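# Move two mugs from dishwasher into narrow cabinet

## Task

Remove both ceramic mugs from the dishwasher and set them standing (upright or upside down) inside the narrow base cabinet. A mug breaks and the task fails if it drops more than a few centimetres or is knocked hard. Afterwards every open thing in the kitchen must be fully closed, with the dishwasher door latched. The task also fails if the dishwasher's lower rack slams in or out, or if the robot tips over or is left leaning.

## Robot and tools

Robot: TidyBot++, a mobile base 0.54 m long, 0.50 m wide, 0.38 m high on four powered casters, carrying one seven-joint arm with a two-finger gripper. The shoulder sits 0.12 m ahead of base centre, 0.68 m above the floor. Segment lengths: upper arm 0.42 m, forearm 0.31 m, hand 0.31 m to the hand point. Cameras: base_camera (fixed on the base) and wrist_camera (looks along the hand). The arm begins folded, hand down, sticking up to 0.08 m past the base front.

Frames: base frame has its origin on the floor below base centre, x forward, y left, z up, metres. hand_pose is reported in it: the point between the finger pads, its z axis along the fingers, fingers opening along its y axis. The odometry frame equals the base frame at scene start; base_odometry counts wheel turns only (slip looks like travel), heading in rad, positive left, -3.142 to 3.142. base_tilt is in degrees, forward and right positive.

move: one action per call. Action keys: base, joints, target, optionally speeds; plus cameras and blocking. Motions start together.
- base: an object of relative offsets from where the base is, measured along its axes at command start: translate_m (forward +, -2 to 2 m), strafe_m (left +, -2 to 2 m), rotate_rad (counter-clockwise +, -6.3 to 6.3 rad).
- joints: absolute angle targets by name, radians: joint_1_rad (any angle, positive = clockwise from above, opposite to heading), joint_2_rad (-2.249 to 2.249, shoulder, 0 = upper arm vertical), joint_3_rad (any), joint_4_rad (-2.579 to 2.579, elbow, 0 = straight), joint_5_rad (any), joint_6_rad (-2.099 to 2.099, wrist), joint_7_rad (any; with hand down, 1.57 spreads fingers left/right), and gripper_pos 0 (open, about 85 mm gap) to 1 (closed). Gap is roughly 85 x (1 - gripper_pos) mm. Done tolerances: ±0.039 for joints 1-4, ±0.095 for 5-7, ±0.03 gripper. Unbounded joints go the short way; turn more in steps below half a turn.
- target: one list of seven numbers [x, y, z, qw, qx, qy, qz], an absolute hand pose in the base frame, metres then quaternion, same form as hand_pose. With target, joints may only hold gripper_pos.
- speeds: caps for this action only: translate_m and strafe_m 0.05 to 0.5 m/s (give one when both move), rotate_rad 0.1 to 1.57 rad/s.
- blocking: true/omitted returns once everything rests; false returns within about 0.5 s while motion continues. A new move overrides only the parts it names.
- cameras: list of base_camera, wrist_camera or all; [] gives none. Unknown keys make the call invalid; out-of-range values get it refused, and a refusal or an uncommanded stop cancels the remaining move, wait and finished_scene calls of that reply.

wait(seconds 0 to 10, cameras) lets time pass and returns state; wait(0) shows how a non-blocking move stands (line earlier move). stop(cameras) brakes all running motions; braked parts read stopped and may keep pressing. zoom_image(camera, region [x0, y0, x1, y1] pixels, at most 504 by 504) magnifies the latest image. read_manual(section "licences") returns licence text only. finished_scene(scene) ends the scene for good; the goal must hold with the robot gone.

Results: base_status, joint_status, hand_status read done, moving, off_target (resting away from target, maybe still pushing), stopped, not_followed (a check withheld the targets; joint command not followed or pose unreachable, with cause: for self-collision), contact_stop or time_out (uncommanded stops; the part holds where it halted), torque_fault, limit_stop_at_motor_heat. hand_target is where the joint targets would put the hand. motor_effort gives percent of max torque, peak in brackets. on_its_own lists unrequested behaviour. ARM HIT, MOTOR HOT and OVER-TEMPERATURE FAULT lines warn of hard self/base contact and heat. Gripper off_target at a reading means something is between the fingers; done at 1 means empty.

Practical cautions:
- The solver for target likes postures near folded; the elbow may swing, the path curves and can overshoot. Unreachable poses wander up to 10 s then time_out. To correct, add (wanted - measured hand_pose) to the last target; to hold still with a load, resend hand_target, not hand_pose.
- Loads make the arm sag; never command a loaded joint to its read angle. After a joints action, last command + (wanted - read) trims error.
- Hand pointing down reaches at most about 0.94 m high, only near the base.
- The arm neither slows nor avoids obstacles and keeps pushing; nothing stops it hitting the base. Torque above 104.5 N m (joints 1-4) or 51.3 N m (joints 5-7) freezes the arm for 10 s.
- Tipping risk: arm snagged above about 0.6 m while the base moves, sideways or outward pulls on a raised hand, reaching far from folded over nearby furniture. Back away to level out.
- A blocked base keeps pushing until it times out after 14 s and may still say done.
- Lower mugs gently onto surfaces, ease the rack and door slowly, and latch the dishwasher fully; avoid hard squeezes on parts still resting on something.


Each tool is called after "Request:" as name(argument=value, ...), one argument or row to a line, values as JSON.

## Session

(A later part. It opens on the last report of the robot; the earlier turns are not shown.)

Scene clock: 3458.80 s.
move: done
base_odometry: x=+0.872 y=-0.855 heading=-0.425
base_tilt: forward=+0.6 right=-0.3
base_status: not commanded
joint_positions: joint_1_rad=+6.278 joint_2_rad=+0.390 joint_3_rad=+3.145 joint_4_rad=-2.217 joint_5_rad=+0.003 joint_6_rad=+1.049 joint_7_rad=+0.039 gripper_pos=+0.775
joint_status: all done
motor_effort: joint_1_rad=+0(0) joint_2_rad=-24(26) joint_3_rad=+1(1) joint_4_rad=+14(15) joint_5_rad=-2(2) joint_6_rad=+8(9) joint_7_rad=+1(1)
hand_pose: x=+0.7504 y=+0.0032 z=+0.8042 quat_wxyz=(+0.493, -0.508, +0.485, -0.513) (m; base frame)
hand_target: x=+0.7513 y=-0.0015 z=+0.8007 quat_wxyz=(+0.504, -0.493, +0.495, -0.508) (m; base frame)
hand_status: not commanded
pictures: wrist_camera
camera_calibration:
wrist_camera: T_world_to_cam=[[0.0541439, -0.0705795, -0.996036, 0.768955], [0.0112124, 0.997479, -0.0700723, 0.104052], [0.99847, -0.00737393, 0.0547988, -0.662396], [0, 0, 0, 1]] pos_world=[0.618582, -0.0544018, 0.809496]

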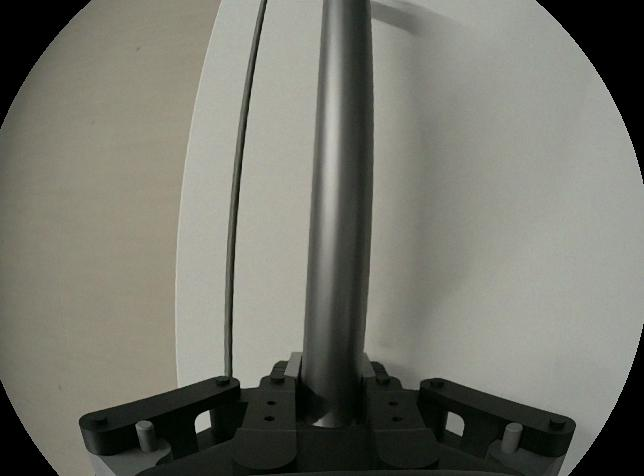

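Request:
move(
  joints={"gripper_pos": 0.82},
  cameras=["wrist_camera"],
)

Request:
move(
  base={"translate_m": -0.012},
  speeds={"translate_m": 0.05},
  cameras=["all"],
)

Scene clock: 3462.03 s.
move: off_target
base_odometry: x=+0.872 y=-0.855 heading=-0.425
base_tilt: forward=+0.5 right=-0.3
base_status: not commanded
joint_positions: joint_1_rad=+6.278 joint_2_rad=+0.390 joint_3_rad=+3.145 joint_4_rad=-2.217 joint_5_rad=+0.003 joint_6_rad=+1.049 joint_7_rad=+0.039 gripper_pos=+0.781
joint_status: gripper_pos off_target (ended at +0.781, target +0.820)
motor_effort: joint_1_rad=+0(0) joint_2_rad=-24(25) joint_3_rad=+1(1) joint_4_rad=+14(14) joint_5_rad=-2(2) joint_6_rad=+7(8) joint_7_rad=+1(1)
hand_pose: x=+0.7504 y=+0.0032 z=+0.8042 quat_wxyz=(+0.493, -0.508, +0.485, -0.513) (m; base frame)
hand_target: x=+0.7513 y=-0.0015 z=+0.8007 quat_wxyz=(+0.504, -0.493, +0.495, -0.508) (m; base frame)
hand_status: not commanded
pictures: wrist_camera
camera_calibration:
wrist_camera: T_world_to_cam=[[0.0541473, -0.070281, -0.996057, 0.768985], [0.0111992, 0.9975, -0.0697741, 0.10382], [0.99847, -0.00737698, 0.054799, -0.662396], [0, 0, 0, 1]] pos_world=[0.618582, -0.0544023, 0.809495]

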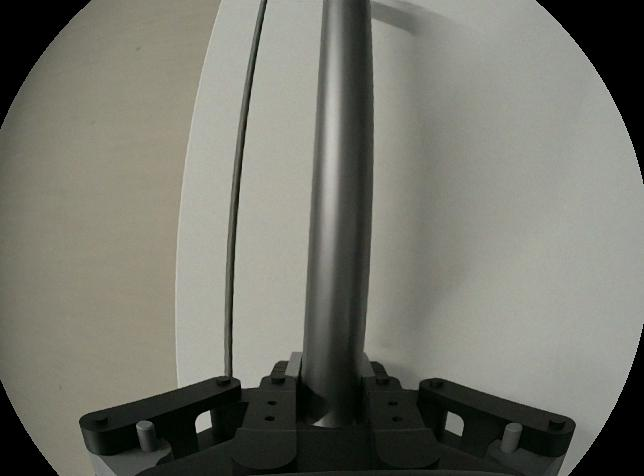

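Scene clock: 3462.67 s.
move: done
base_odometry: x=+0.861 y=-0.850 heading=-0.425
base_tilt: forward=+0.5 right=-0.3
base_status: done
joint_positions: joint_1_rad=+6.278 joint_2_rad=+0.413 joint_3_rad=+3.146 joint_4_rad=-2.185 joint_5_rad=+0.003 joint_6_rad=+1.050 joint_7_rad=+0.039 gripper_pos=+0.781
joint_status: not commanded
motor_effort: joint_1_rad=-2(2) joint_2_rad=-31(34) joint_3_rad=-1(2) joint_4_rad=+7(13) joint_5_rad=+0(2) joint_6_rad=+10(11) joint_7_rad=+1(1)
hand_pose: x=+0.7617 y=+0.0030 z=+0.8048 quat_wxyz=(+0.496, -0.506, +0.483, -0.515) (m; base frame)
hand_target: x=+0.7513 y=-0.0015 z=+0.8007 quat_wxyz=(+0.504, -0.493, +0.495, -0.508) (m; base frame)
hand_status: not commanded
pictures: base_camera, wrist_camera
camera_calibration:
wrist_camera: T_world_to_cam=[[0.0636891, -0.0705088, -0.995476, 0.761194], [0.0122801, 0.997481, -0.0698651, 0.103239], [0.997894, -0.00777485, 0.0643945, -0.680946], [0, 0, 0, 1]] pos_world=[0.629765, -0.0546027, 0.808812]

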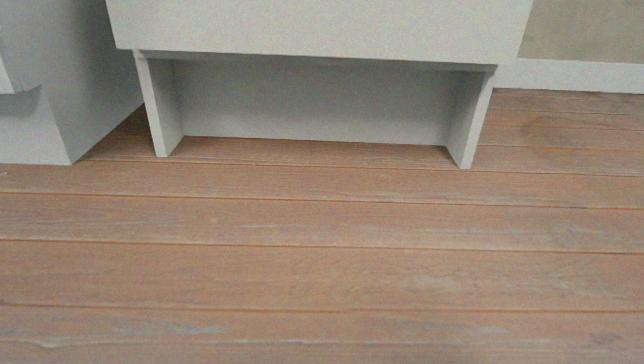

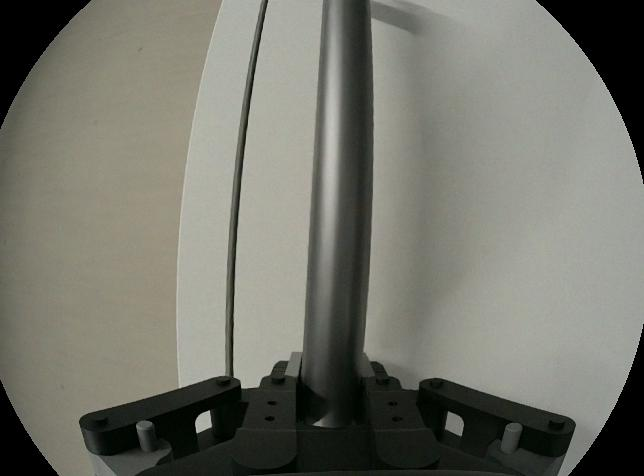

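Request:
move(
  base={"translate_m": 0.011},
  speeds={"translate_m": 0.05},
  cameras=[],
)

Request:
move(
  joints={"gripper_pos": 0.45},
  cameras=["wrist_camera"],
)

Request:
move(
  base={"translate_m": -0.5},
  speeds={"translate_m": 0.2},
  cameras=["all"],
)

Scene clock: 3473.53 s.
move: done
base_odometry: x=+0.871 y=-0.855 heading=-0.425
base_tilt: forward=+0.6 right=-0.3
base_status: done
joint_positions: joint_1_rad=+6.278 joint_2_rad=+0.394 joint_3_rad=+3.145 joint_4_rad=-2.217 joint_5_rad=+0.003 joint_6_rad=+1.057 joint_7_rad=+0.039 gripper_pos=+0.781
joint_status: not commanded
motor_effort: joint_1_rad=+0(2) joint_2_rad=-26(31) joint_3_rad=+1(2) joint_4_rad=+13(15) joint_5_rad=-1(3) joint_6_rad=+8(10) joint_7_rad=+1(1)
hand_pose: x=+0.7509 y=+0.0034 z=+0.8043 quat_wxyz=(+0.495, -0.507, +0.484, -0.514) (m; base frame)
hand_target: x=+0.7513 y=-0.0015 z=+0.8007 quat_wxyz=(+0.504, -0.493, +0.495, -0.508) (m; base frame)
hand_status: not commanded
pictures: none
No camera images: "cameras" was empty.

Scene clock: 3474.27 s.
move: done
base_odometry: x=+0.871 y=-0.855 heading=-0.425
base_tilt: forward=+0.5 right=-0.3
base_status: not commanded
joint_positions: joint_1_rad=+6.278 joint_2_rad=+0.394 joint_3_rad=+3.145 joint_4_rad=-2.218 joint_5_rad=+0.003 joint_6_rad=+1.057 joint_7_rad=+0.037 gripper_pos=+0.450
joint_status: all done
motor_effort: joint_1_rad=-1(1) joint_2_rad=-27(27) joint_3_rad=+0(1) joint_4_rad=+14(14) joint_5_rad=+0(2) joint_6_rad=+8(10) joint_7_rad=+0(1)
hand_pose: x=+0.7506 y=+0.0034 z=+0.8037 quat_wxyz=(+0.495, -0.507, +0.485, -0.513) (m; base frame)
hand_target: x=+0.7513 y=-0.0015 z=+0.8007 quat_wxyz=(+0.504, -0.493, +0.495, -0.508) (m; base frame)
hand_status: not commanded
pictures: wrist_camera
camera_calibration:
wrist_camera: T_world_to_cam=[[0.0571731, -0.0681055, -0.996039, 0.766115], [0.0112075, 0.997651, -0.0675724, 0.101868], [0.998301, -0.00729976, 0.0578021, -0.66485], [0, 0, 0, 1]] pos_world=[0.618777, -0.0543054, 0.808394]

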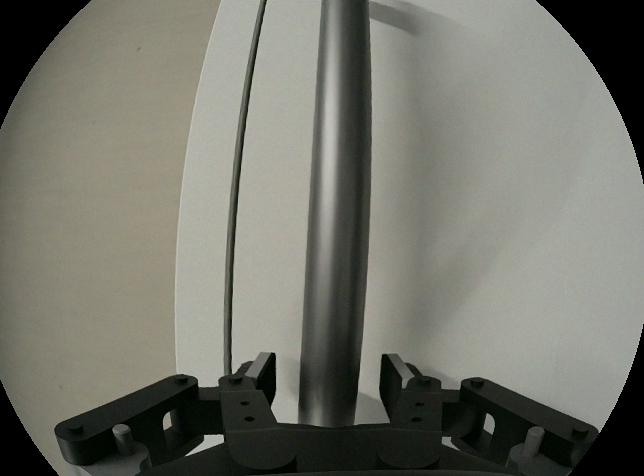

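Scene clock: 3477.53 s.
move: done
base_odometry: x=+0.415 y=-0.649 heading=-0.425
base_tilt: forward=+0.5 right=-0.3
base_status: done
joint_positions: joint_1_rad=+6.278 joint_2_rad=+0.395 joint_3_rad=+3.145 joint_4_rad=-2.219 joint_5_rad=+0.003 joint_6_rad=+1.057 joint_7_rad=+0.036 gripper_pos=+0.450
joint_status: not commanded
motor_effort: joint_1_rad=-1(2) joint_2_rad=-27(29) joint_3_rad=+0(1) joint_4_rad=+14(15) joint_5_rad=-2(3) joint_6_rad=+10(10) joint_7_rad=+0(1)
hand_pose: x=+0.7505 y=+0.0034 z=+0.8025 quat_wxyz=(+0.494, -0.507, +0.486, -0.512) (m; base frame)
hand_target: x=+0.7513 y=-0.0015 z=+0.8007 quat_wxyz=(+0.504, -0.493, +0.495, -0.508) (m; base frame)
hand_status: not commanded
pictures: base_camera, wrist_camera
camera_calibration:
wrist_camera: T_world_to_cam=[[0.055088, -0.0672825, -0.996212, 0.766693], [0.0110284, 0.997707, -0.0667736, 0.101278], [0.998421, -0.00730817, 0.0557037, -0.663081], [0, 0, 0, 1]] pos_world=[0.618681, -0.0543067, 0.807488]

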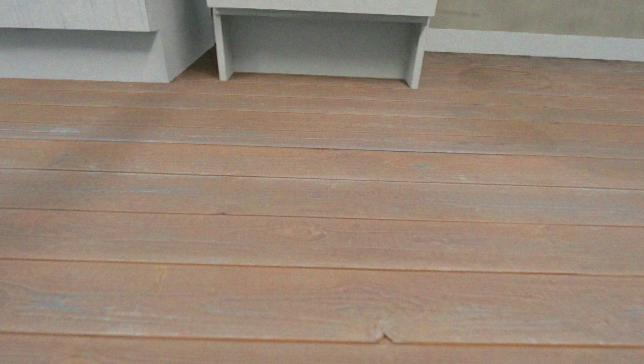

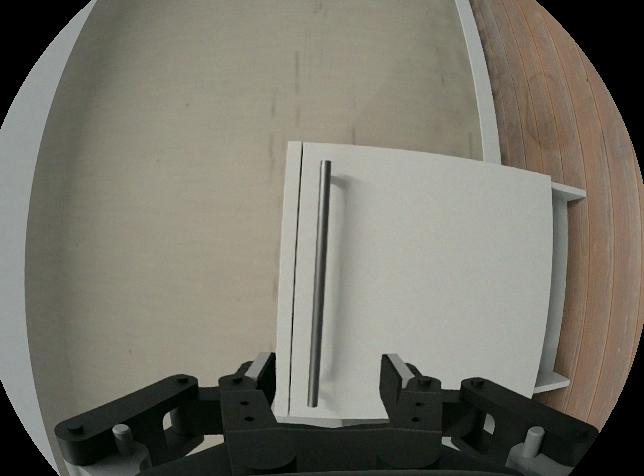

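Request:
move(
  joints={"joint_7_rad": 1.571, "joint_6_rad": 0.95},
  cameras=["wrist_camera"],
)

Request:
move(
  base={"rotate_rad": 0.9},
  cameras=["all"],
)

Request:
move(
  base={"rotate_rad": -1.9},
  cameras=["all"],
)

Scene clock: 3491.10 s.
move: done
base_odometry: x=+0.415 y=-0.649 heading=-0.425
base_tilt: forward=+0.5 right=-0.3
base_status: not commanded
joint_positions: joint_1_rad=+6.278 joint_2_rad=+0.395 joint_3_rad=+3.145 joint_4_rad=-2.219 joint_5_rad=+0.003 joint_6_rad=+1.004 joint_7_rad=+1.526 gripper_pos=+0.450
joint_status: all done
motor_effort: joint_1_rad=-1(1) joint_2_rad=-27(27) joint_3_rad=+0(0) joint_4_rad=+13(14) joint_5_rad=-1(2) joint_6_rad=+9(10) joint_7_rad=+0(2)
hand_pose: x=+0.7503 y=+0.0033 z=+0.7859 quat_wxyz=(+0.016, -0.721, +0.014, -0.693) (m; base frame)
hand_target: x=+0.7495 y=-0.0016 z=+0.7587 quat_wxyz=(-0.003, -0.745, +0.001, -0.667) (m; base frame)
hand_status: not commanded
pictures: wrist_camera
camera_calibration:
wrist_camera: T_world_to_cam=[[0.045066, -0.998869, -0.0151459, -0.0103094], [-0.0257085, 0.0139967, -0.999571, 0.864187], [0.998653, 0.0454361, -0.0250486, -0.598836], [0, 0, 0, 1]] pos_world=[0.620711, 0.00481528, 0.84866]

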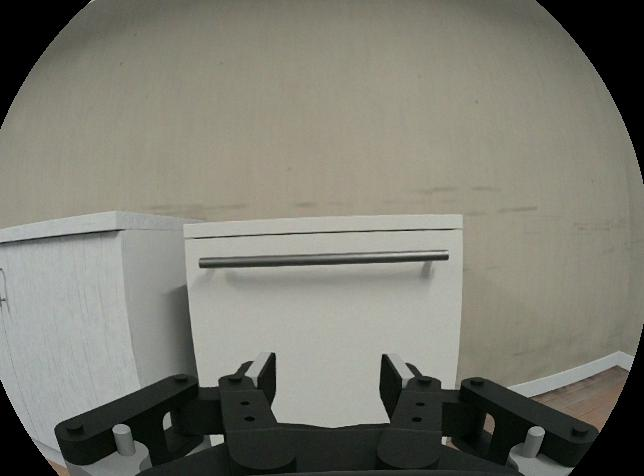

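Scene clock: 3493.00 s.
move: done
base_odometry: x=+0.415 y=-0.649 heading=+0.474
base_tilt: forward=+0.5 right=-0.3
base_status: done
joint_positions: joint_1_rad=+6.276 joint_2_rad=+0.395 joint_3_rad=+3.142 joint_4_rad=-2.219 joint_5_rad=+0.003 joint_6_rad=+1.003 joint_7_rad=+1.526 gripper_pos=+0.450
joint_status: not commanded
motor_effort: joint_1_rad=-1(5) joint_2_rad=-27(28) joint_3_rad=+0(3) joint_4_rad=+14(14) joint_5_rad=-1(3) joint_6_rad=+8(10) joint_7_rad=+0(1)
hand_pose: x=+0.7502 y=+0.0060 z=+0.7857 quat_wxyz=(+0.018, -0.721, +0.013, -0.692) (m; base frame)
hand_target: x=+0.7495 y=-0.0016 z=+0.7587 quat_wxyz=(-0.003, -0.745, +0.001, -0.667) (m; base frame)
hand_status: not commanded
pictures: base_camera, wrist_camera
camera_calibration:
wrist_camera: T_world_to_cam=[[0.0494263, -0.998646, -0.0162043, -0.0100184], [-0.0266107, 0.0149016, -0.999535, 0.86458], [0.998423, 0.0498345, -0.0258382, -0.598149], [0, 0, 0, 1]] pos_world=[0.620708, 0.00691998, 0.84856]

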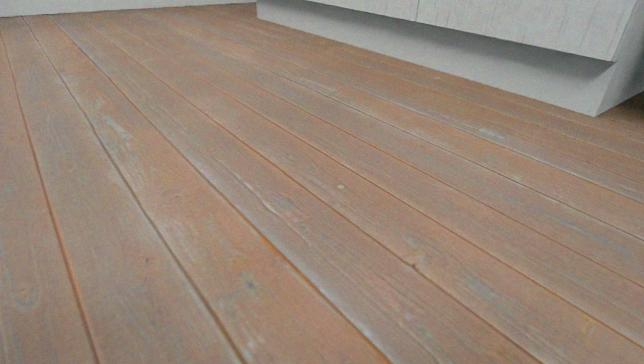

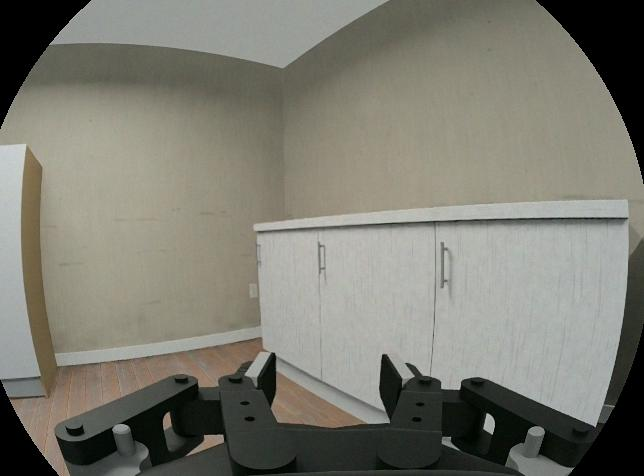

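Scene clock: 3495.83 s.
move: done
base_odometry: x=+0.415 y=-0.649 heading=-1.425
base_tilt: forward=+0.5 right=-0.3
base_status: done
joint_positions: joint_1_rad=+6.284 joint_2_rad=+0.395 joint_3_rad=+3.149 joint_4_rad=-2.219 joint_5_rad=+0.003 joint_6_rad=+1.002 joint_7_rad=+1.526 gripper_pos=+0.450
joint_status: not commanded
motor_effort: joint_1_rad=-1(4) joint_2_rad=-27(28) joint_3_rad=+0(3) joint_4_rad=+14(14) joint_5_rad=-1(4) joint_6_rad=+8(10) joint_7_rad=+0(1)
hand_pose: x=+0.7503 y=-0.0029 z=+0.7854 quat_wxyz=(+0.012, -0.721, +0.017, -0.692) (m; base frame)
hand_target: x=+0.7495 y=-0.0016 z=+0.7587 quat_wxyz=(-0.003, -0.745, +0.001, -0.667) (m; base frame)
hand_status: not commanded
pictures: base_camera, wrist_camera
camera_calibration:
wrist_camera: T_world_to_cam=[[0.0349927, -0.999298, -0.0133472, -0.0102985], [-0.0273215, 0.0123939, -0.99955, 0.864933], [0.999014, 0.0353416, -0.0268686, -0.597427], [0, 0, 0, 1]] pos_world=[0.62083, 0.000102877, 0.848355]

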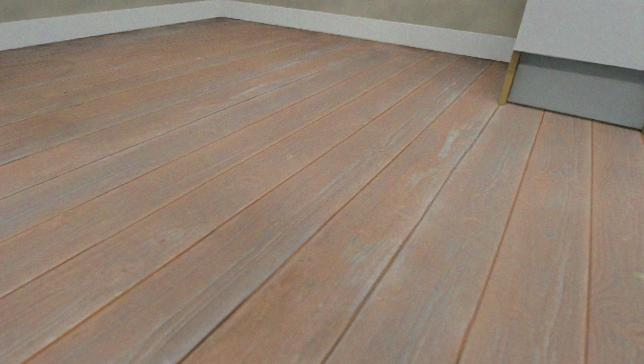

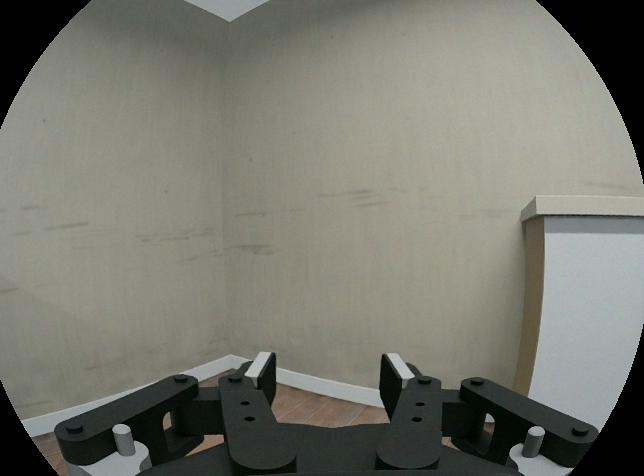

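Request:
move(
  base={"rotate_rad": -0.5},
  cameras=["wrist_camera"],
)

Request:
move(
  base={"rotate_rad": -0.9},
  cameras=["wrist_camera"],
)

Request:
move(
  base={"rotate_rad": -1.2},
  cameras=["wrist_camera"],
)

Request:
move(
  base={"rotate_rad": -1.2},
  cameras=["wrist_camera"],
)

Scene clock: 3501.27 s.
move: done
base_odometry: x=+0.415 y=-0.649 heading=-1.925
base_tilt: forward=+0.6 right=-0.3
base_status: done
joint_positions: joint_1_rad=+6.288 joint_2_rad=+0.395 joint_3_rad=+3.152 joint_4_rad=-2.219 joint_5_rad=+0.003 joint_6_rad=+1.002 joint_7_rad=+1.526 gripper_pos=+0.450
joint_status: not commanded
motor_effort: joint_1_rad=-1(4) joint_2_rad=-27(28) joint_3_rad=+0(3) joint_4_rad=+14(14) joint_5_rad=+0(3) joint_6_rad=+9(10) joint_7_rad=+0(1)
hand_pose: x=+0.7503 y=-0.0068 z=+0.7854 quat_wxyz=(+0.009, -0.721, +0.019, -0.692) (m; base frame)
hand_target: x=+0.7495 y=-0.0016 z=+0.7587 quat_wxyz=(-0.003, -0.745, +0.001, -0.667) (m; base frame)
hand_status: not commanded
pictures: wrist_camera
camera_calibration:
wrist_camera: T_world_to_cam=[[0.0286178, -0.999514, -0.0123715, -0.010276], [-0.027222, 0.0115927, -0.999562, 0.864917], [0.99922, 0.0289421, -0.026877, -0.597465], [0, 0, 0, 1]] pos_world=[0.620838, -0.00300574, 0.848353]

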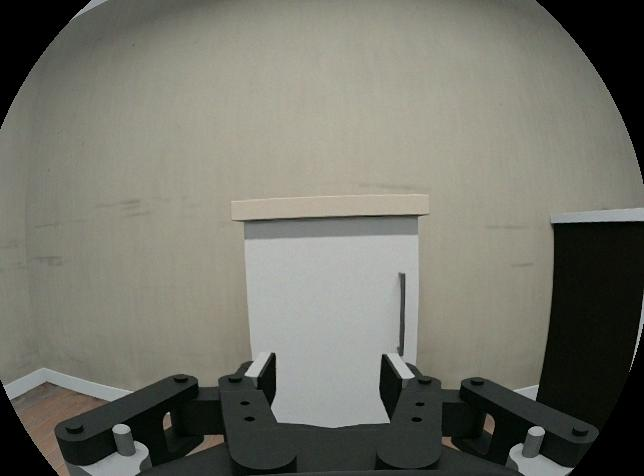

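Scene clock: 3503.17 s.
move: done
base_odometry: x=+0.415 y=-0.649 heading=-2.824
base_tilt: forward=+0.5 right=-0.3
base_status: done
joint_positions: joint_1_rad=+6.289 joint_2_rad=+0.395 joint_3_rad=+3.152 joint_4_rad=-2.219 joint_5_rad=+0.003 joint_6_rad=+1.002 joint_7_rad=+1.526 gripper_pos=+0.450
joint_status: not commanded
motor_effort: joint_1_rad=-1(4) joint_2_rad=-27(28) joint_3_rad=+0(3) joint_4_rad=+14(14) joint_5_rad=-2(3) joint_6_rad=+10(10) joint_7_rad=+1(1)
hand_pose: x=+0.7503 y=-0.0076 z=+0.7854 quat_wxyz=(+0.009, -0.721, +0.019, -0.692) (m; base frame)
hand_target: x=+0.7495 y=-0.0016 z=+0.7587 quat_wxyz=(-0.003, -0.745, +0.001, -0.667) (m; base frame)
hand_status: not commanded
pictures: wrist_camera
camera_calibration:
wrist_camera: T_world_to_cam=[[0.0274218, -0.999549, -0.0122393, -0.0101473], [-0.0272064, 0.0114931, -0.999564, 0.864914], [0.999254, 0.0277428, -0.026879, -0.597476], [0, 0, 0, 1]] pos_world=[0.62084, -0.00350753, 0.848353]

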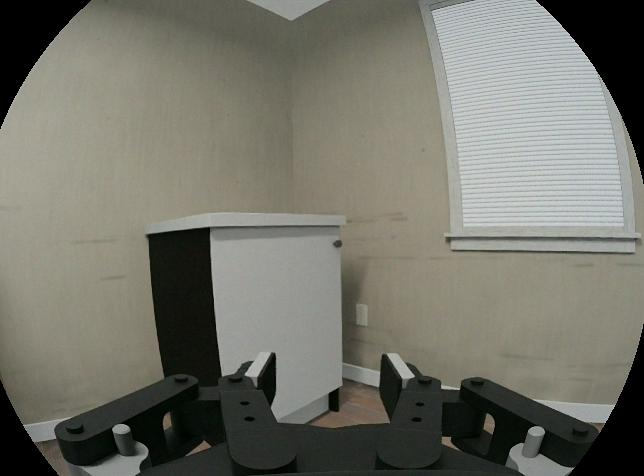

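Scene clock: 3505.30 s.
move: done
base_odometry: x=+0.415 y=-0.649 heading=+2.260
base_tilt: forward=+0.6 right=-0.3
base_status: done
joint_positions: joint_1_rad=+6.290 joint_2_rad=+0.395 joint_3_rad=+3.153 joint_4_rad=-2.219 joint_5_rad=+0.003 joint_6_rad=+1.002 joint_7_rad=+1.526 gripper_pos=+0.450
joint_status: not commanded
motor_effort: joint_1_rad=-1(4) joint_2_rad=-27(28) joint_3_rad=+0(3) joint_4_rad=+14(14) joint_5_rad=-1(3) joint_6_rad=+9(10) joint_7_rad=+0(1)
hand_pose: x=+0.7503 y=-0.0079 z=+0.7854 quat_wxyz=(+0.009, -0.721, +0.019, -0.692) (m; base frame)
hand_target: x=+0.7495 y=-0.0016 z=+0.7587 quat_wxyz=(-0.003, -0.745, +0.001, -0.667) (m; base frame)
hand_status: not commanded
pictures: wrist_camera
camera_calibration:
wrist_camera: T_world_to_cam=[[0.026724, -0.999569, -0.0121215, -0.0101148], [-0.0272966, 0.0113916, -0.999562, 0.864972], [0.99927, 0.0270431, -0.0269804, -0.597396], [0, 0, 0, 1]] pos_world=[0.620841, -0.00380843, 0.848353]

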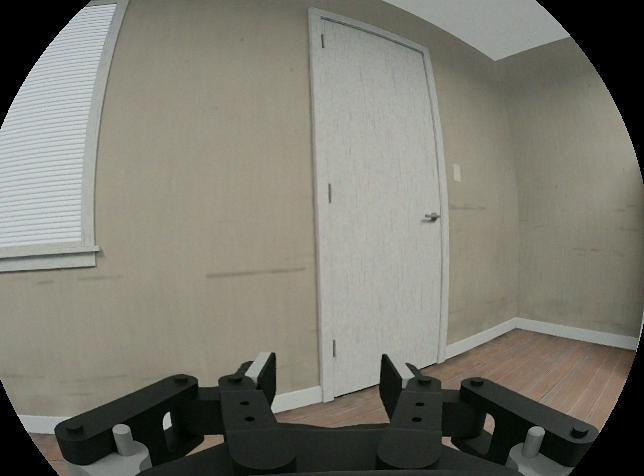

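Scene clock: 3507.43 s.
move: done
base_odometry: x=+0.415 y=-0.649 heading=+1.060
base_tilt: forward=+0.6 right=-0.3
base_status: done
joint_positions: joint_1_rad=+6.290 joint_2_rad=+0.395 joint_3_rad=+3.153 joint_4_rad=-2.219 joint_5_rad=+0.003 joint_6_rad=+1.002 joint_7_rad=+1.526 gripper_pos=+0.450
joint_status: not commanded
motor_effort: joint_1_rad=-1(4) joint_2_rad=-27(28) joint_3_rad=+0(3) joint_4_rad=+14(14) joint_5_rad=-2(3) joint_6_rad=+10(10) joint_7_rad=+0(1)
hand_pose: x=+0.7503 y=-0.0080 z=+0.7854 quat_wxyz=(+0.008, -0.721, +0.019, -0.692) (m; base frame)
hand_target: x=+0.7495 y=-0.0016 z=+0.7587 quat_wxyz=(-0.003, -0.745, +0.001, -0.667) (m; base frame)
hand_status: not commanded
pictures: wrist_camera
camera_calibration:
wrist_camera: T_world_to_cam=[[0.026624, -0.999572, -0.0121188, -0.0101552], [-0.0272955, 0.0113917, -0.999562, 0.864972], [0.999273, 0.0269432, -0.0269805, -0.597395], [0, 0, 0, 1]] pos_world=[0.620841, -0.00390861, 0.848353]

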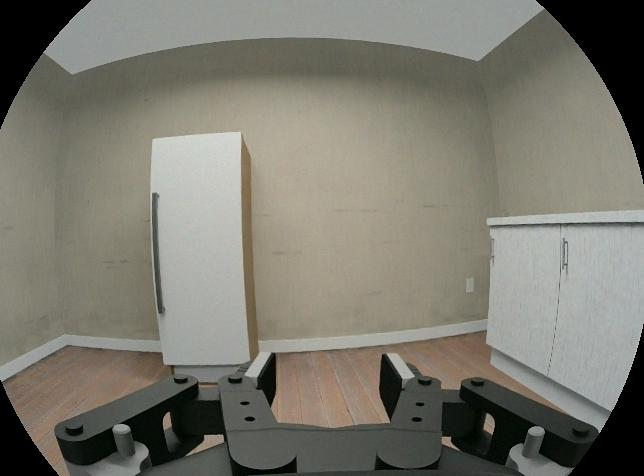

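Request:
zoom_image(
  camera="wrist_camera",
  region=[130, 120, 280, 400],
)

Request:
zoom_image(
  camera="wrist_camera",
  region=[470, 200, 640, 420],
)

Scaled by 1.800.

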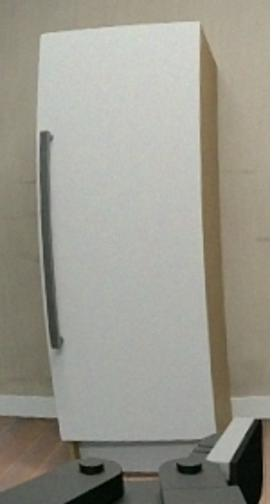

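Scaled by 2.291.

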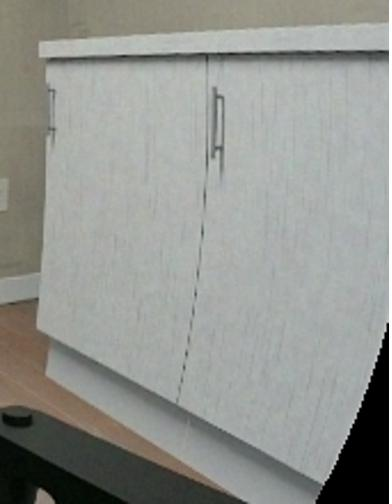

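Request:
move(
  base={"rotate_rad": 1.1},
  cameras=["wrist_camera"],
)

Request:
zoom_image(
  camera="wrist_camera",
  region=[320, 20, 520, 420],
)

Request:
move(
  base={"rotate_rad": 1.25},
  cameras=["all"],
)

Request:
zoom_image(
  camera="wrist_camera",
  region=[120, 180, 400, 440],
)

Scene clock: 3564.37 s.
move: done
base_odometry: x=+0.415 y=-0.649 heading=+2.160
base_tilt: forward=+0.6 right=-0.3
base_status: done
joint_positions: joint_1_rad=+6.281 joint_2_rad=+0.395 joint_3_rad=+3.144 joint_4_rad=-2.219 joint_5_rad=+0.003 joint_6_rad=+1.002 joint_7_rad=+1.526 gripper_pos=+0.450
joint_status: not commanded
motor_effort: joint_1_rad=-1(4) joint_2_rad=-27(28) joint_3_rad=+0(4) joint_4_rad=+14(14) joint_5_rad=-1(3) joint_6_rad=+9(10) joint_7_rad=+0(1)
hand_pose: x=+0.7502 y=+0.0020 z=+0.7852 quat_wxyz=(+0.015, -0.722, +0.015, -0.692) (m; base frame)
hand_target: x=+0.7495 y=-0.0016 z=+0.7587 quat_wxyz=(-0.003, -0.745, +0.001, -0.667) (m; base frame)
hand_status: not commanded
pictures: wrist_camera
camera_calibration:
wrist_camera: T_world_to_cam=[[0.0429305, -0.998961, -0.0152929, -0.00987249], [-0.0279818, 0.0140988, -0.999509, 0.865158], [0.998686, 0.0433374, -0.0273475, -0.596973], [0, 0, 0, 1]] pos_world=[0.620821, 0.00381132, 0.848256]

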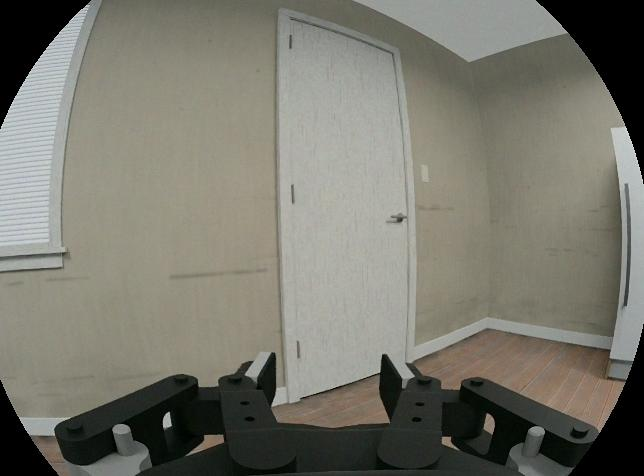

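Scaled by 1.260.

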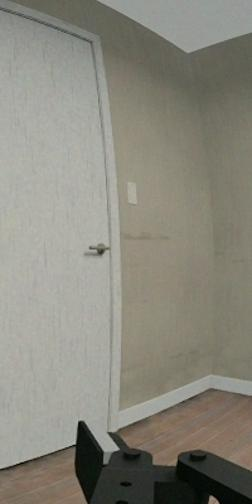

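Scene clock: 3566.53 s.
move: done
base_odometry: x=+0.415 y=-0.649 heading=-2.874
base_tilt: forward=+0.6 right=-0.3
base_status: done
joint_positions: joint_1_rad=+6.278 joint_2_rad=+0.395 joint_3_rad=+3.143 joint_4_rad=-2.219 joint_5_rad=+0.003 joint_6_rad=+1.002 joint_7_rad=+1.526 gripper_pos=+0.450
joint_status: not commanded
motor_effort: joint_1_rad=-1(4) joint_2_rad=-27(28) joint_3_rad=+0(2) joint_4_rad=+14(14) joint_5_rad=-1(3) joint_6_rad=+9(10) joint_7_rad=+0(1)
hand_pose: x=+0.7502 y=+0.0046 z=+0.7852 quat_wxyz=(+0.017, -0.722, +0.013, -0.692) (m; base frame)
hand_target: x=+0.7495 y=-0.0016 z=+0.7587 quat_wxyz=(-0.003, -0.745, +0.001, -0.667) (m; base frame)
hand_status: not commanded
pictures: base_camera, wrist_camera
camera_calibration:
wrist_camera: T_world_to_cam=[[0.0471145, -0.998763, -0.0159109, -0.00994308], [-0.0280651, 0.0145987, -0.999499, 0.865171], [0.998495, 0.0475374, -0.0273425, -0.596965], [0, 0, 0, 1]] pos_world=[0.620816, 0.00581699, 0.848257]

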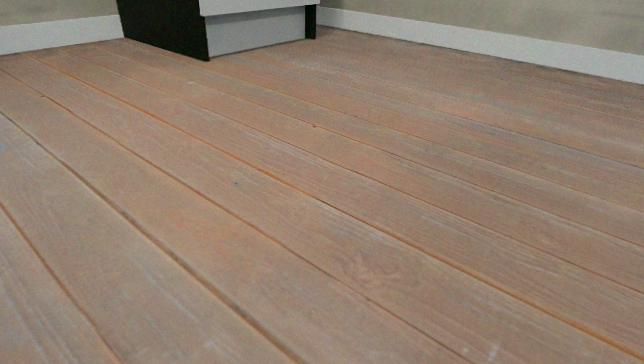

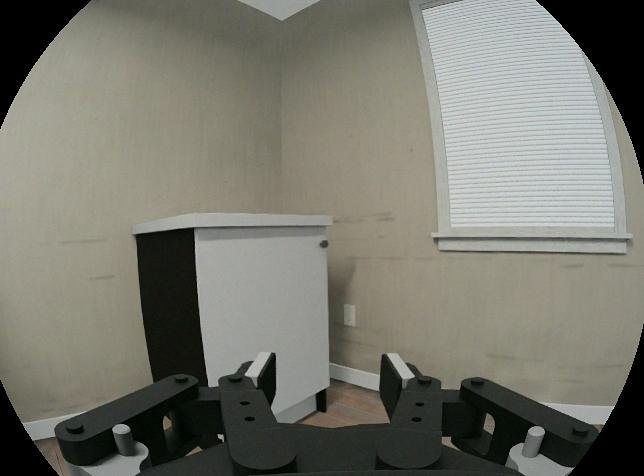

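Scaled by 1.800.

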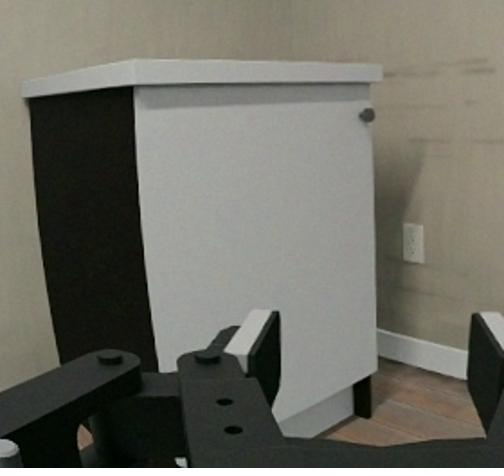

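Request:
zoom_image(
  camera="base_camera",
  region=[100, 0, 340, 80],
)

Request:
zoom_image(
  camera="wrist_camera",
  region=[270, 205, 350, 285],
)

Request:
zoom_image(
  camera="wrist_camera",
  region=[280, 350, 360, 430],
)

Request:
zoom_image(
  camera="wrist_camera",
  region=[130, 200, 290, 300],
)

Scaled by 2.100.

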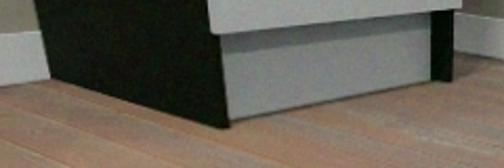

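Scaled by 6.300.

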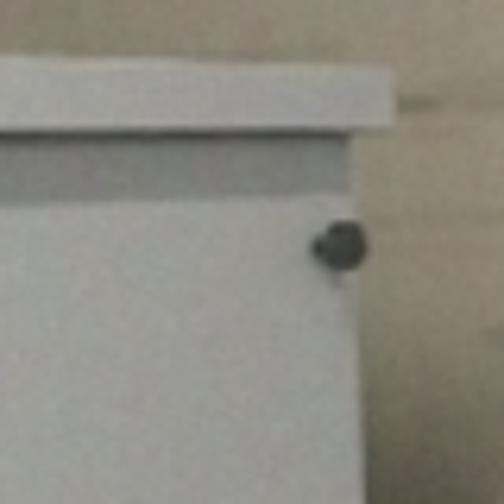

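Scaled by 6.300.

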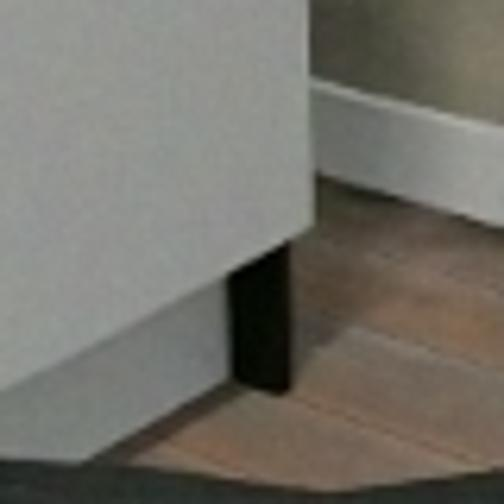

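Scaled by 3.150.

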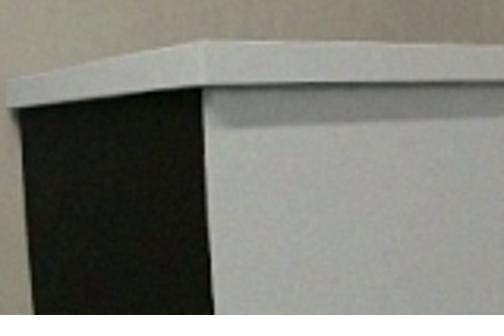

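Request:
move(
  base={"rotate_rad": -1.99},
  cameras=["all"],
)

Request:
zoom_image(
  camera="base_camera",
  region=[220, 0, 460, 80],
)

Request:
zoom_image(
  camera="wrist_camera",
  region=[200, 110, 440, 400],
)

Scene clock: 3628.23 s.
move: done
base_odometry: x=+0.415 y=-0.649 heading=+1.420
base_tilt: forward=+0.6 right=-0.3
base_status: done
joint_positions: joint_1_rad=+6.286 joint_2_rad=+0.395 joint_3_rad=+3.151 joint_4_rad=-2.219 joint_5_rad=+0.003 joint_6_rad=+1.001 joint_7_rad=+1.526 gripper_pos=+0.450
joint_status: not commanded
motor_effort: joint_1_rad=-1(4) joint_2_rad=-27(29) joint_3_rad=+0(3) joint_4_rad=+14(14) joint_5_rad=-1(4) joint_6_rad=+9(10) joint_7_rad=+0(1)
hand_pose: x=+0.7503 y=-0.0047 z=+0.7851 quat_wxyz=(+0.011, -0.722, +0.018, -0.692) (m; base frame)
hand_target: x=+0.7495 y=-0.0016 z=+0.7587 quat_wxyz=(-0.003, -0.745, +0.001, -0.667) (m; base frame)
hand_status: not commanded
pictures: base_camera, wrist_camera
camera_calibration:
wrist_camera: T_world_to_cam=[[0.0319945, -0.999406, -0.0127959, -0.0103136], [-0.0282701, 0.0118925, -0.99953, 0.865322], [0.999088, 0.0323411, -0.0278728, -0.596688], [0, 0, 0, 1]] pos_world=[0.620937, -0.00130076, 0.848152]

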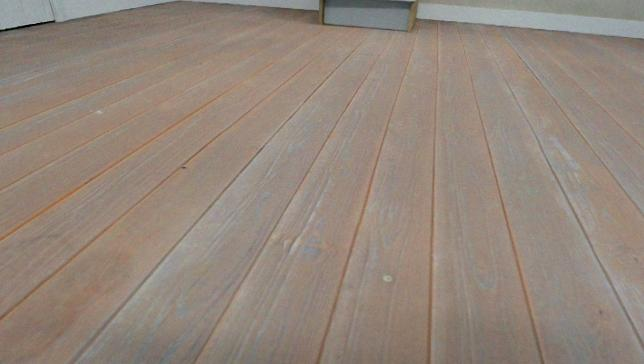

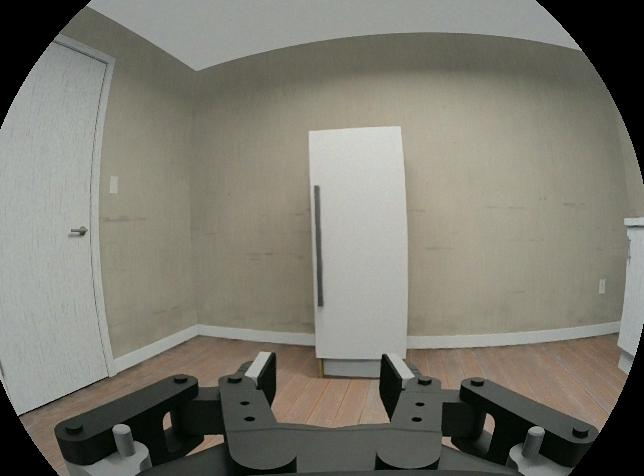

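Scaled by 2.100.

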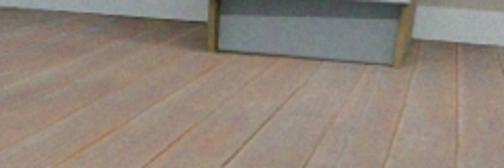

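Scaled by 1.738.

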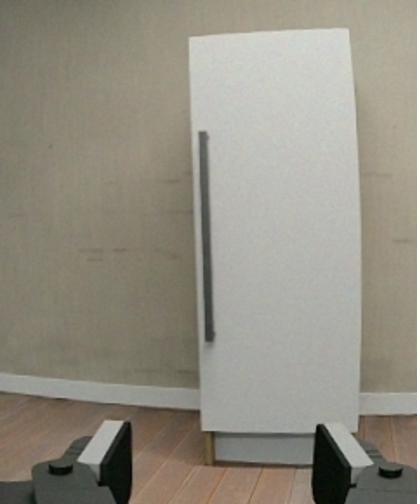

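Request:
move(
  base={"translate_m": 1.458, "strafe_m": 0.809, "rotate_rad": -0.698},
  cameras=["all"],
)

Scene clock: 3719.47 s.
move: done
base_odometry: x=-0.165 y=+0.914 heading=+0.721
base_tilt: forward=+0.5 right=-0.3
base_status: done
joint_positions: joint_1_rad=+6.287 joint_2_rad=+0.395 joint_3_rad=+3.152 joint_4_rad=-2.219 joint_5_rad=+0.003 joint_6_rad=+1.000 joint_7_rad=+1.526 gripper_pos=+0.450
joint_status: not commanded
motor_effort: joint_1_rad=-1(4) joint_2_rad=-27(28) joint_3_rad=+0(3) joint_4_rad=+14(15) joint_5_rad=-1(3) joint_6_rad=+9(10) joint_7_rad=+0(1)
hand_pose: x=+0.7502 y=-0.0058 z=+0.7846 quat_wxyz=(+0.010, -0.722, +0.018, -0.691) (m; base frame)
hand_target: x=+0.7495 y=-0.0016 z=+0.7587 quat_wxyz=(-0.003, -0.745, +0.001, -0.667) (m; base frame)
hand_status: not commanded
pictures: base_camera, wrist_camera
camera_calibration:
wrist_camera: T_world_to_cam=[[0.0301855, -0.999466, -0.0124908, -0.0103549], [-0.0297416, 0.0115929, -0.99949, 0.86591], [0.999102, 0.0305416, -0.0293758, -0.595413], [0, 0, 0, 1]] pos_world=[0.620944, -0.00220294, 0.847849]

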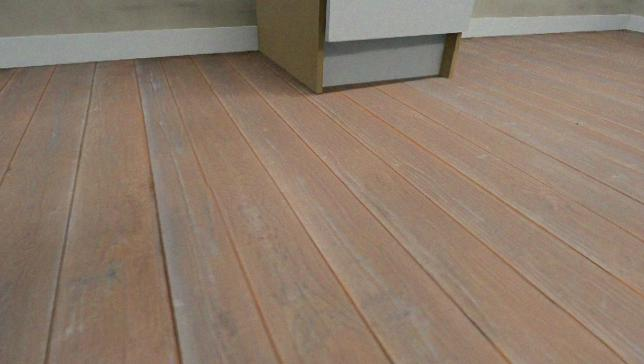

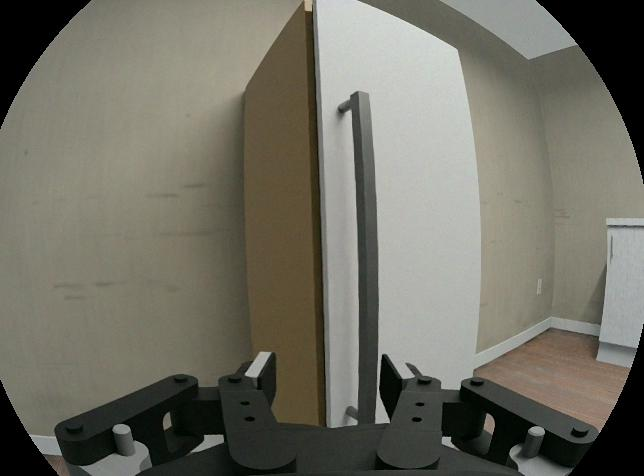

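Request:
zoom_image(
  camera="wrist_camera",
  region=[260, 0, 400, 140],
)

Request:
zoom_image(
  camera="wrist_camera",
  region=[260, 140, 400, 280],
)

Request:
zoom_image(
  camera="base_camera",
  region=[240, 0, 480, 110],
)

Scaled by 3.600.

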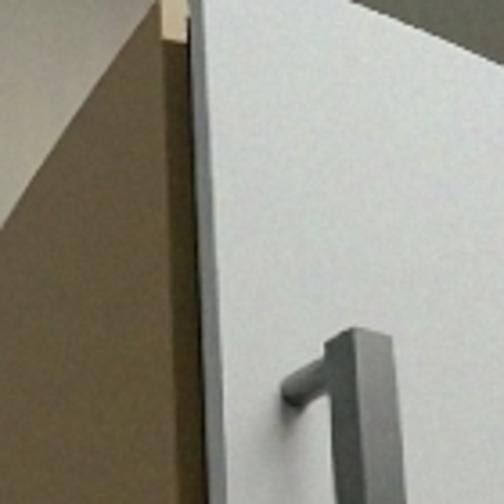

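Scaled by 3.600.

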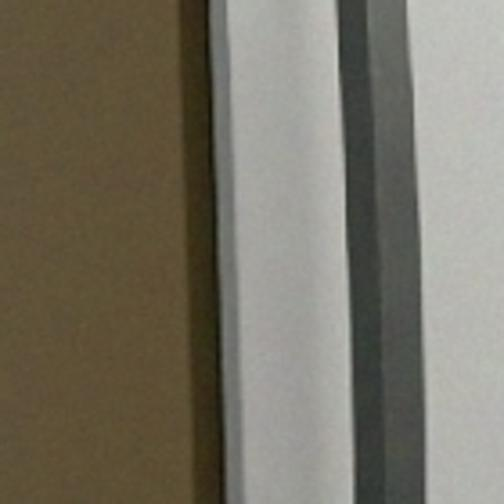

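Scaled by 2.100.

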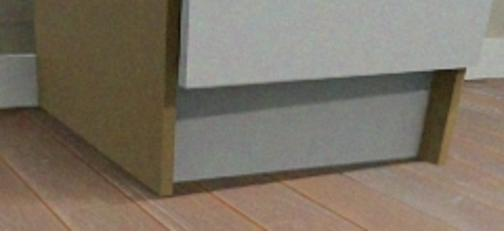

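Request:
move(
  base={"translate_m": 0.4035, "strafe_m": -0.565, "rotate_rad": 0.434},
  joints={"gripper_pos": 0.95},
  cameras=["all"],
)

Scene clock: 3763.03 s.
move: done
base_odometry: x=+0.511 y=+0.756 heading=+1.156
base_tilt: forward=+0.6 right=-0.3
base_status: done
joint_positions: joint_1_rad=+6.278 joint_2_rad=+0.396 joint_3_rad=+3.143 joint_4_rad=-2.219 joint_5_rad=+0.003 joint_6_rad=+0.999 joint_7_rad=+1.526 gripper_pos=+0.950
joint_status: all done
motor_effort: joint_1_rad=-1(4) joint_2_rad=-27(28) joint_3_rad=+0(4) joint_4_rad=+14(15) joint_5_rad=-1(3) joint_6_rad=+9(10) joint_7_rad=+0(1)
hand_pose: x=+0.7501 y=+0.0045 z=+0.7841 quat_wxyz=(+0.017, -0.723, +0.013, -0.691) (m; base frame)
hand_target: x=+0.7495 y=-0.0016 z=+0.7587 quat_wxyz=(-0.003, -0.745, +0.001, -0.667) (m; base frame)
hand_status: not commanded
pictures: base_camera, wrist_camera
camera_calibration:
wrist_camera: T_world_to_cam=[[0.046968, -0.998772, -0.0157731, -0.0100844], [-0.0315546, 0.0142992, -0.9994, 0.866553], [0.998398, 0.0474375, -0.0308443, -0.594061], [0, 0, 0, 1]] pos_world=[0.620927, 0.00571778, 0.84755]

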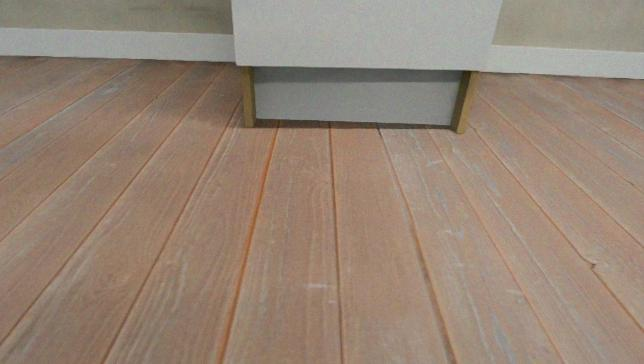

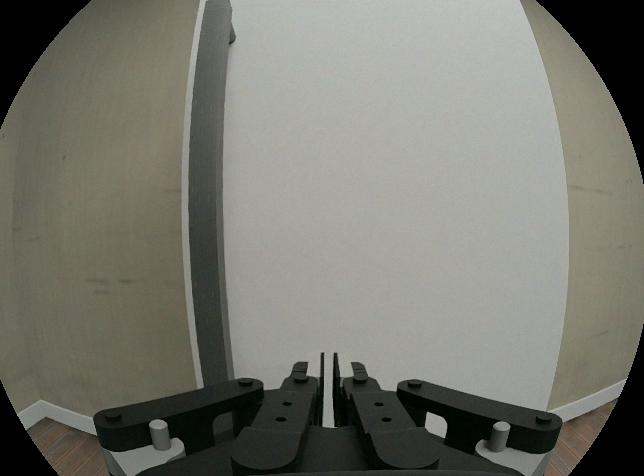

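Request:
zoom_image(
  camera="base_camera",
  region=[220, 40, 380, 140],
)

Request:
zoom_image(
  camera="base_camera",
  region=[360, 40, 520, 140],
)

Scaled by 3.150.

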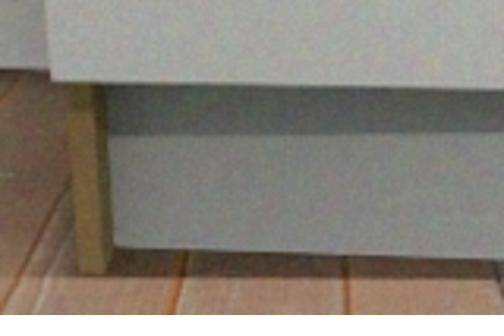

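Scaled by 3.150.

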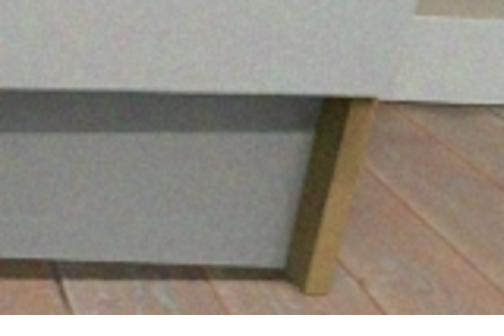

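Request:
move(
  base={"translate_m": 0.185},
  speeds={"translate_m": 0.15},
  cameras=["wrist_camera"],
)

Request:
move(
  base={"translate_m": 0.055},
  speeds={"translate_m": 0.05},
  cameras=["all"],
)

Scene clock: 3788.80 s.
move: done
base_odometry: x=+0.586 y=+0.926 heading=+1.156
base_tilt: forward=+0.6 right=-0.3
base_status: done
joint_positions: joint_1_rad=+6.278 joint_2_rad=+0.396 joint_3_rad=+3.143 joint_4_rad=-2.220 joint_5_rad=+0.003 joint_6_rad=+0.998 joint_7_rad=+1.526 gripper_pos=+0.950
joint_status: not commanded
motor_effort: joint_1_rad=-1(2) joint_2_rad=-27(29) joint_3_rad=+0(1) joint_4_rad=+14(15) joint_5_rad=-2(2) joint_6_rad=+8(10) joint_7_rad=+0(1)
hand_pose: x=+0.7501 y=+0.0045 z=+0.7834 quat_wxyz=(+0.017, -0.723, +0.013, -0.690) (m; base frame)
hand_target: x=+0.7495 y=-0.0016 z=+0.7587 quat_wxyz=(-0.003, -0.745, +0.001, -0.667) (m; base frame)
hand_status: not commanded
pictures: wrist_camera
camera_calibration:
wrist_camera: T_world_to_cam=[[0.0469442, -0.998772, -0.0158405, -0.0100207], [-0.0329541, 0.0143008, -0.999355, 0.866881], [0.998354, 0.0474359, -0.0322423, -0.59287], [0, 0, 0, 1]] pos_world=[0.620931, 0.00571777, 0.847048]

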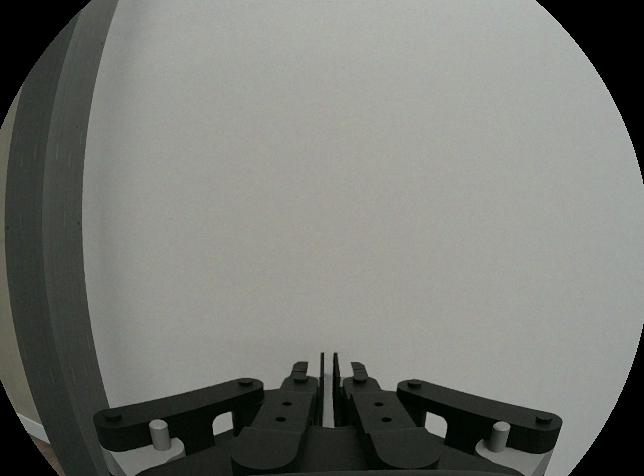

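Scene clock: 3790.47 s.
move: done
base_odometry: x=+0.608 y=+0.976 heading=+1.155
base_tilt: forward=+0.5 right=-0.3
base_status: done
joint_positions: joint_1_rad=+6.278 joint_2_rad=+0.348 joint_3_rad=+3.143 joint_4_rad=-2.287 joint_5_rad=+0.003 joint_6_rad=+0.998 joint_7_rad=+1.526 gripper_pos=+0.950
joint_status: not commanded
motor_effort: joint_1_rad=-1(3) joint_2_rad=-14(28) joint_3_rad=+0(2) joint_4_rad=+25(28) joint_5_rad=+0(4) joint_6_rad=+7(10) joint_7_rad=+0(1)
hand_pose: x=+0.7256 y=+0.0044 z=+0.7818 quat_wxyz=(+0.017, -0.730, +0.013, -0.683) (m; base frame)
hand_target: x=+0.7495 y=-0.0016 z=+0.7587 quat_wxyz=(-0.003, -0.745, +0.001, -0.667) (m; base frame)
hand_status: not commanded
pictures: base_camera, wrist_camera
camera_calibration:
wrist_camera: T_world_to_cam=[[0.046627, -0.998772, -0.0167483, -0.00805669], [-0.0523638, 0.0142996, -0.998526, 0.877878], [0.997539, 0.0474353, -0.0516328, -0.552708], [0, 0, 0, 1]] pos_world=[0.597692, 0.00561777, 0.847911]

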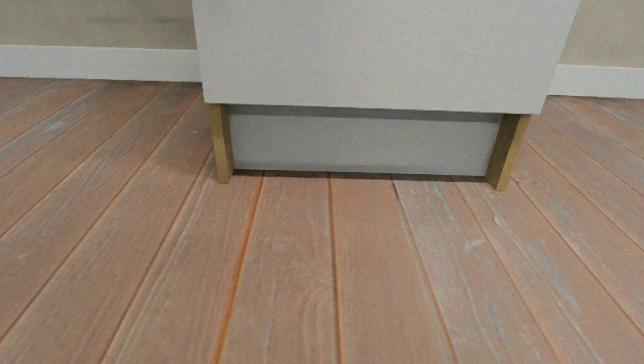

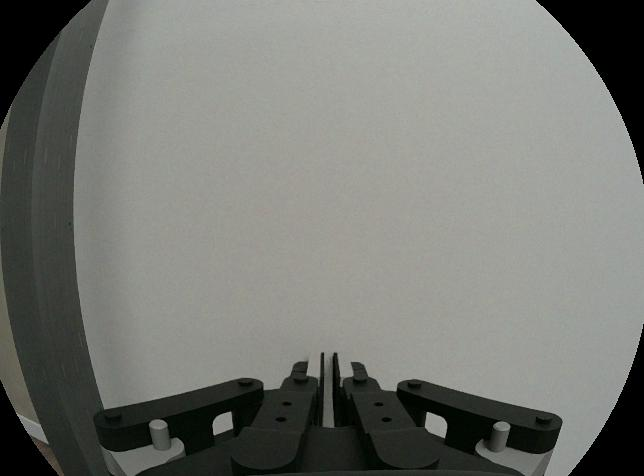

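Request:
zoom_image(
  camera="base_camera",
  region=[180, 80, 380, 205],
)

Request:
zoom_image(
  camera="base_camera",
  region=[370, 80, 570, 205],
)

Scaled by 2.520.

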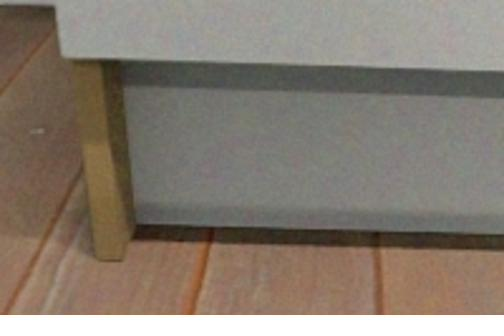

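Scaled by 2.520.

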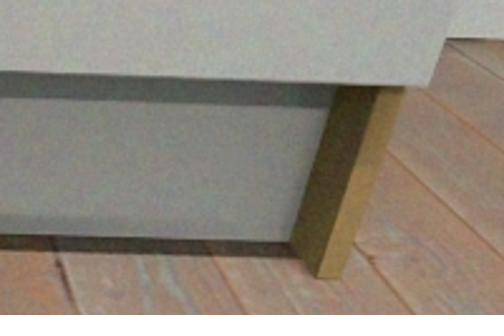

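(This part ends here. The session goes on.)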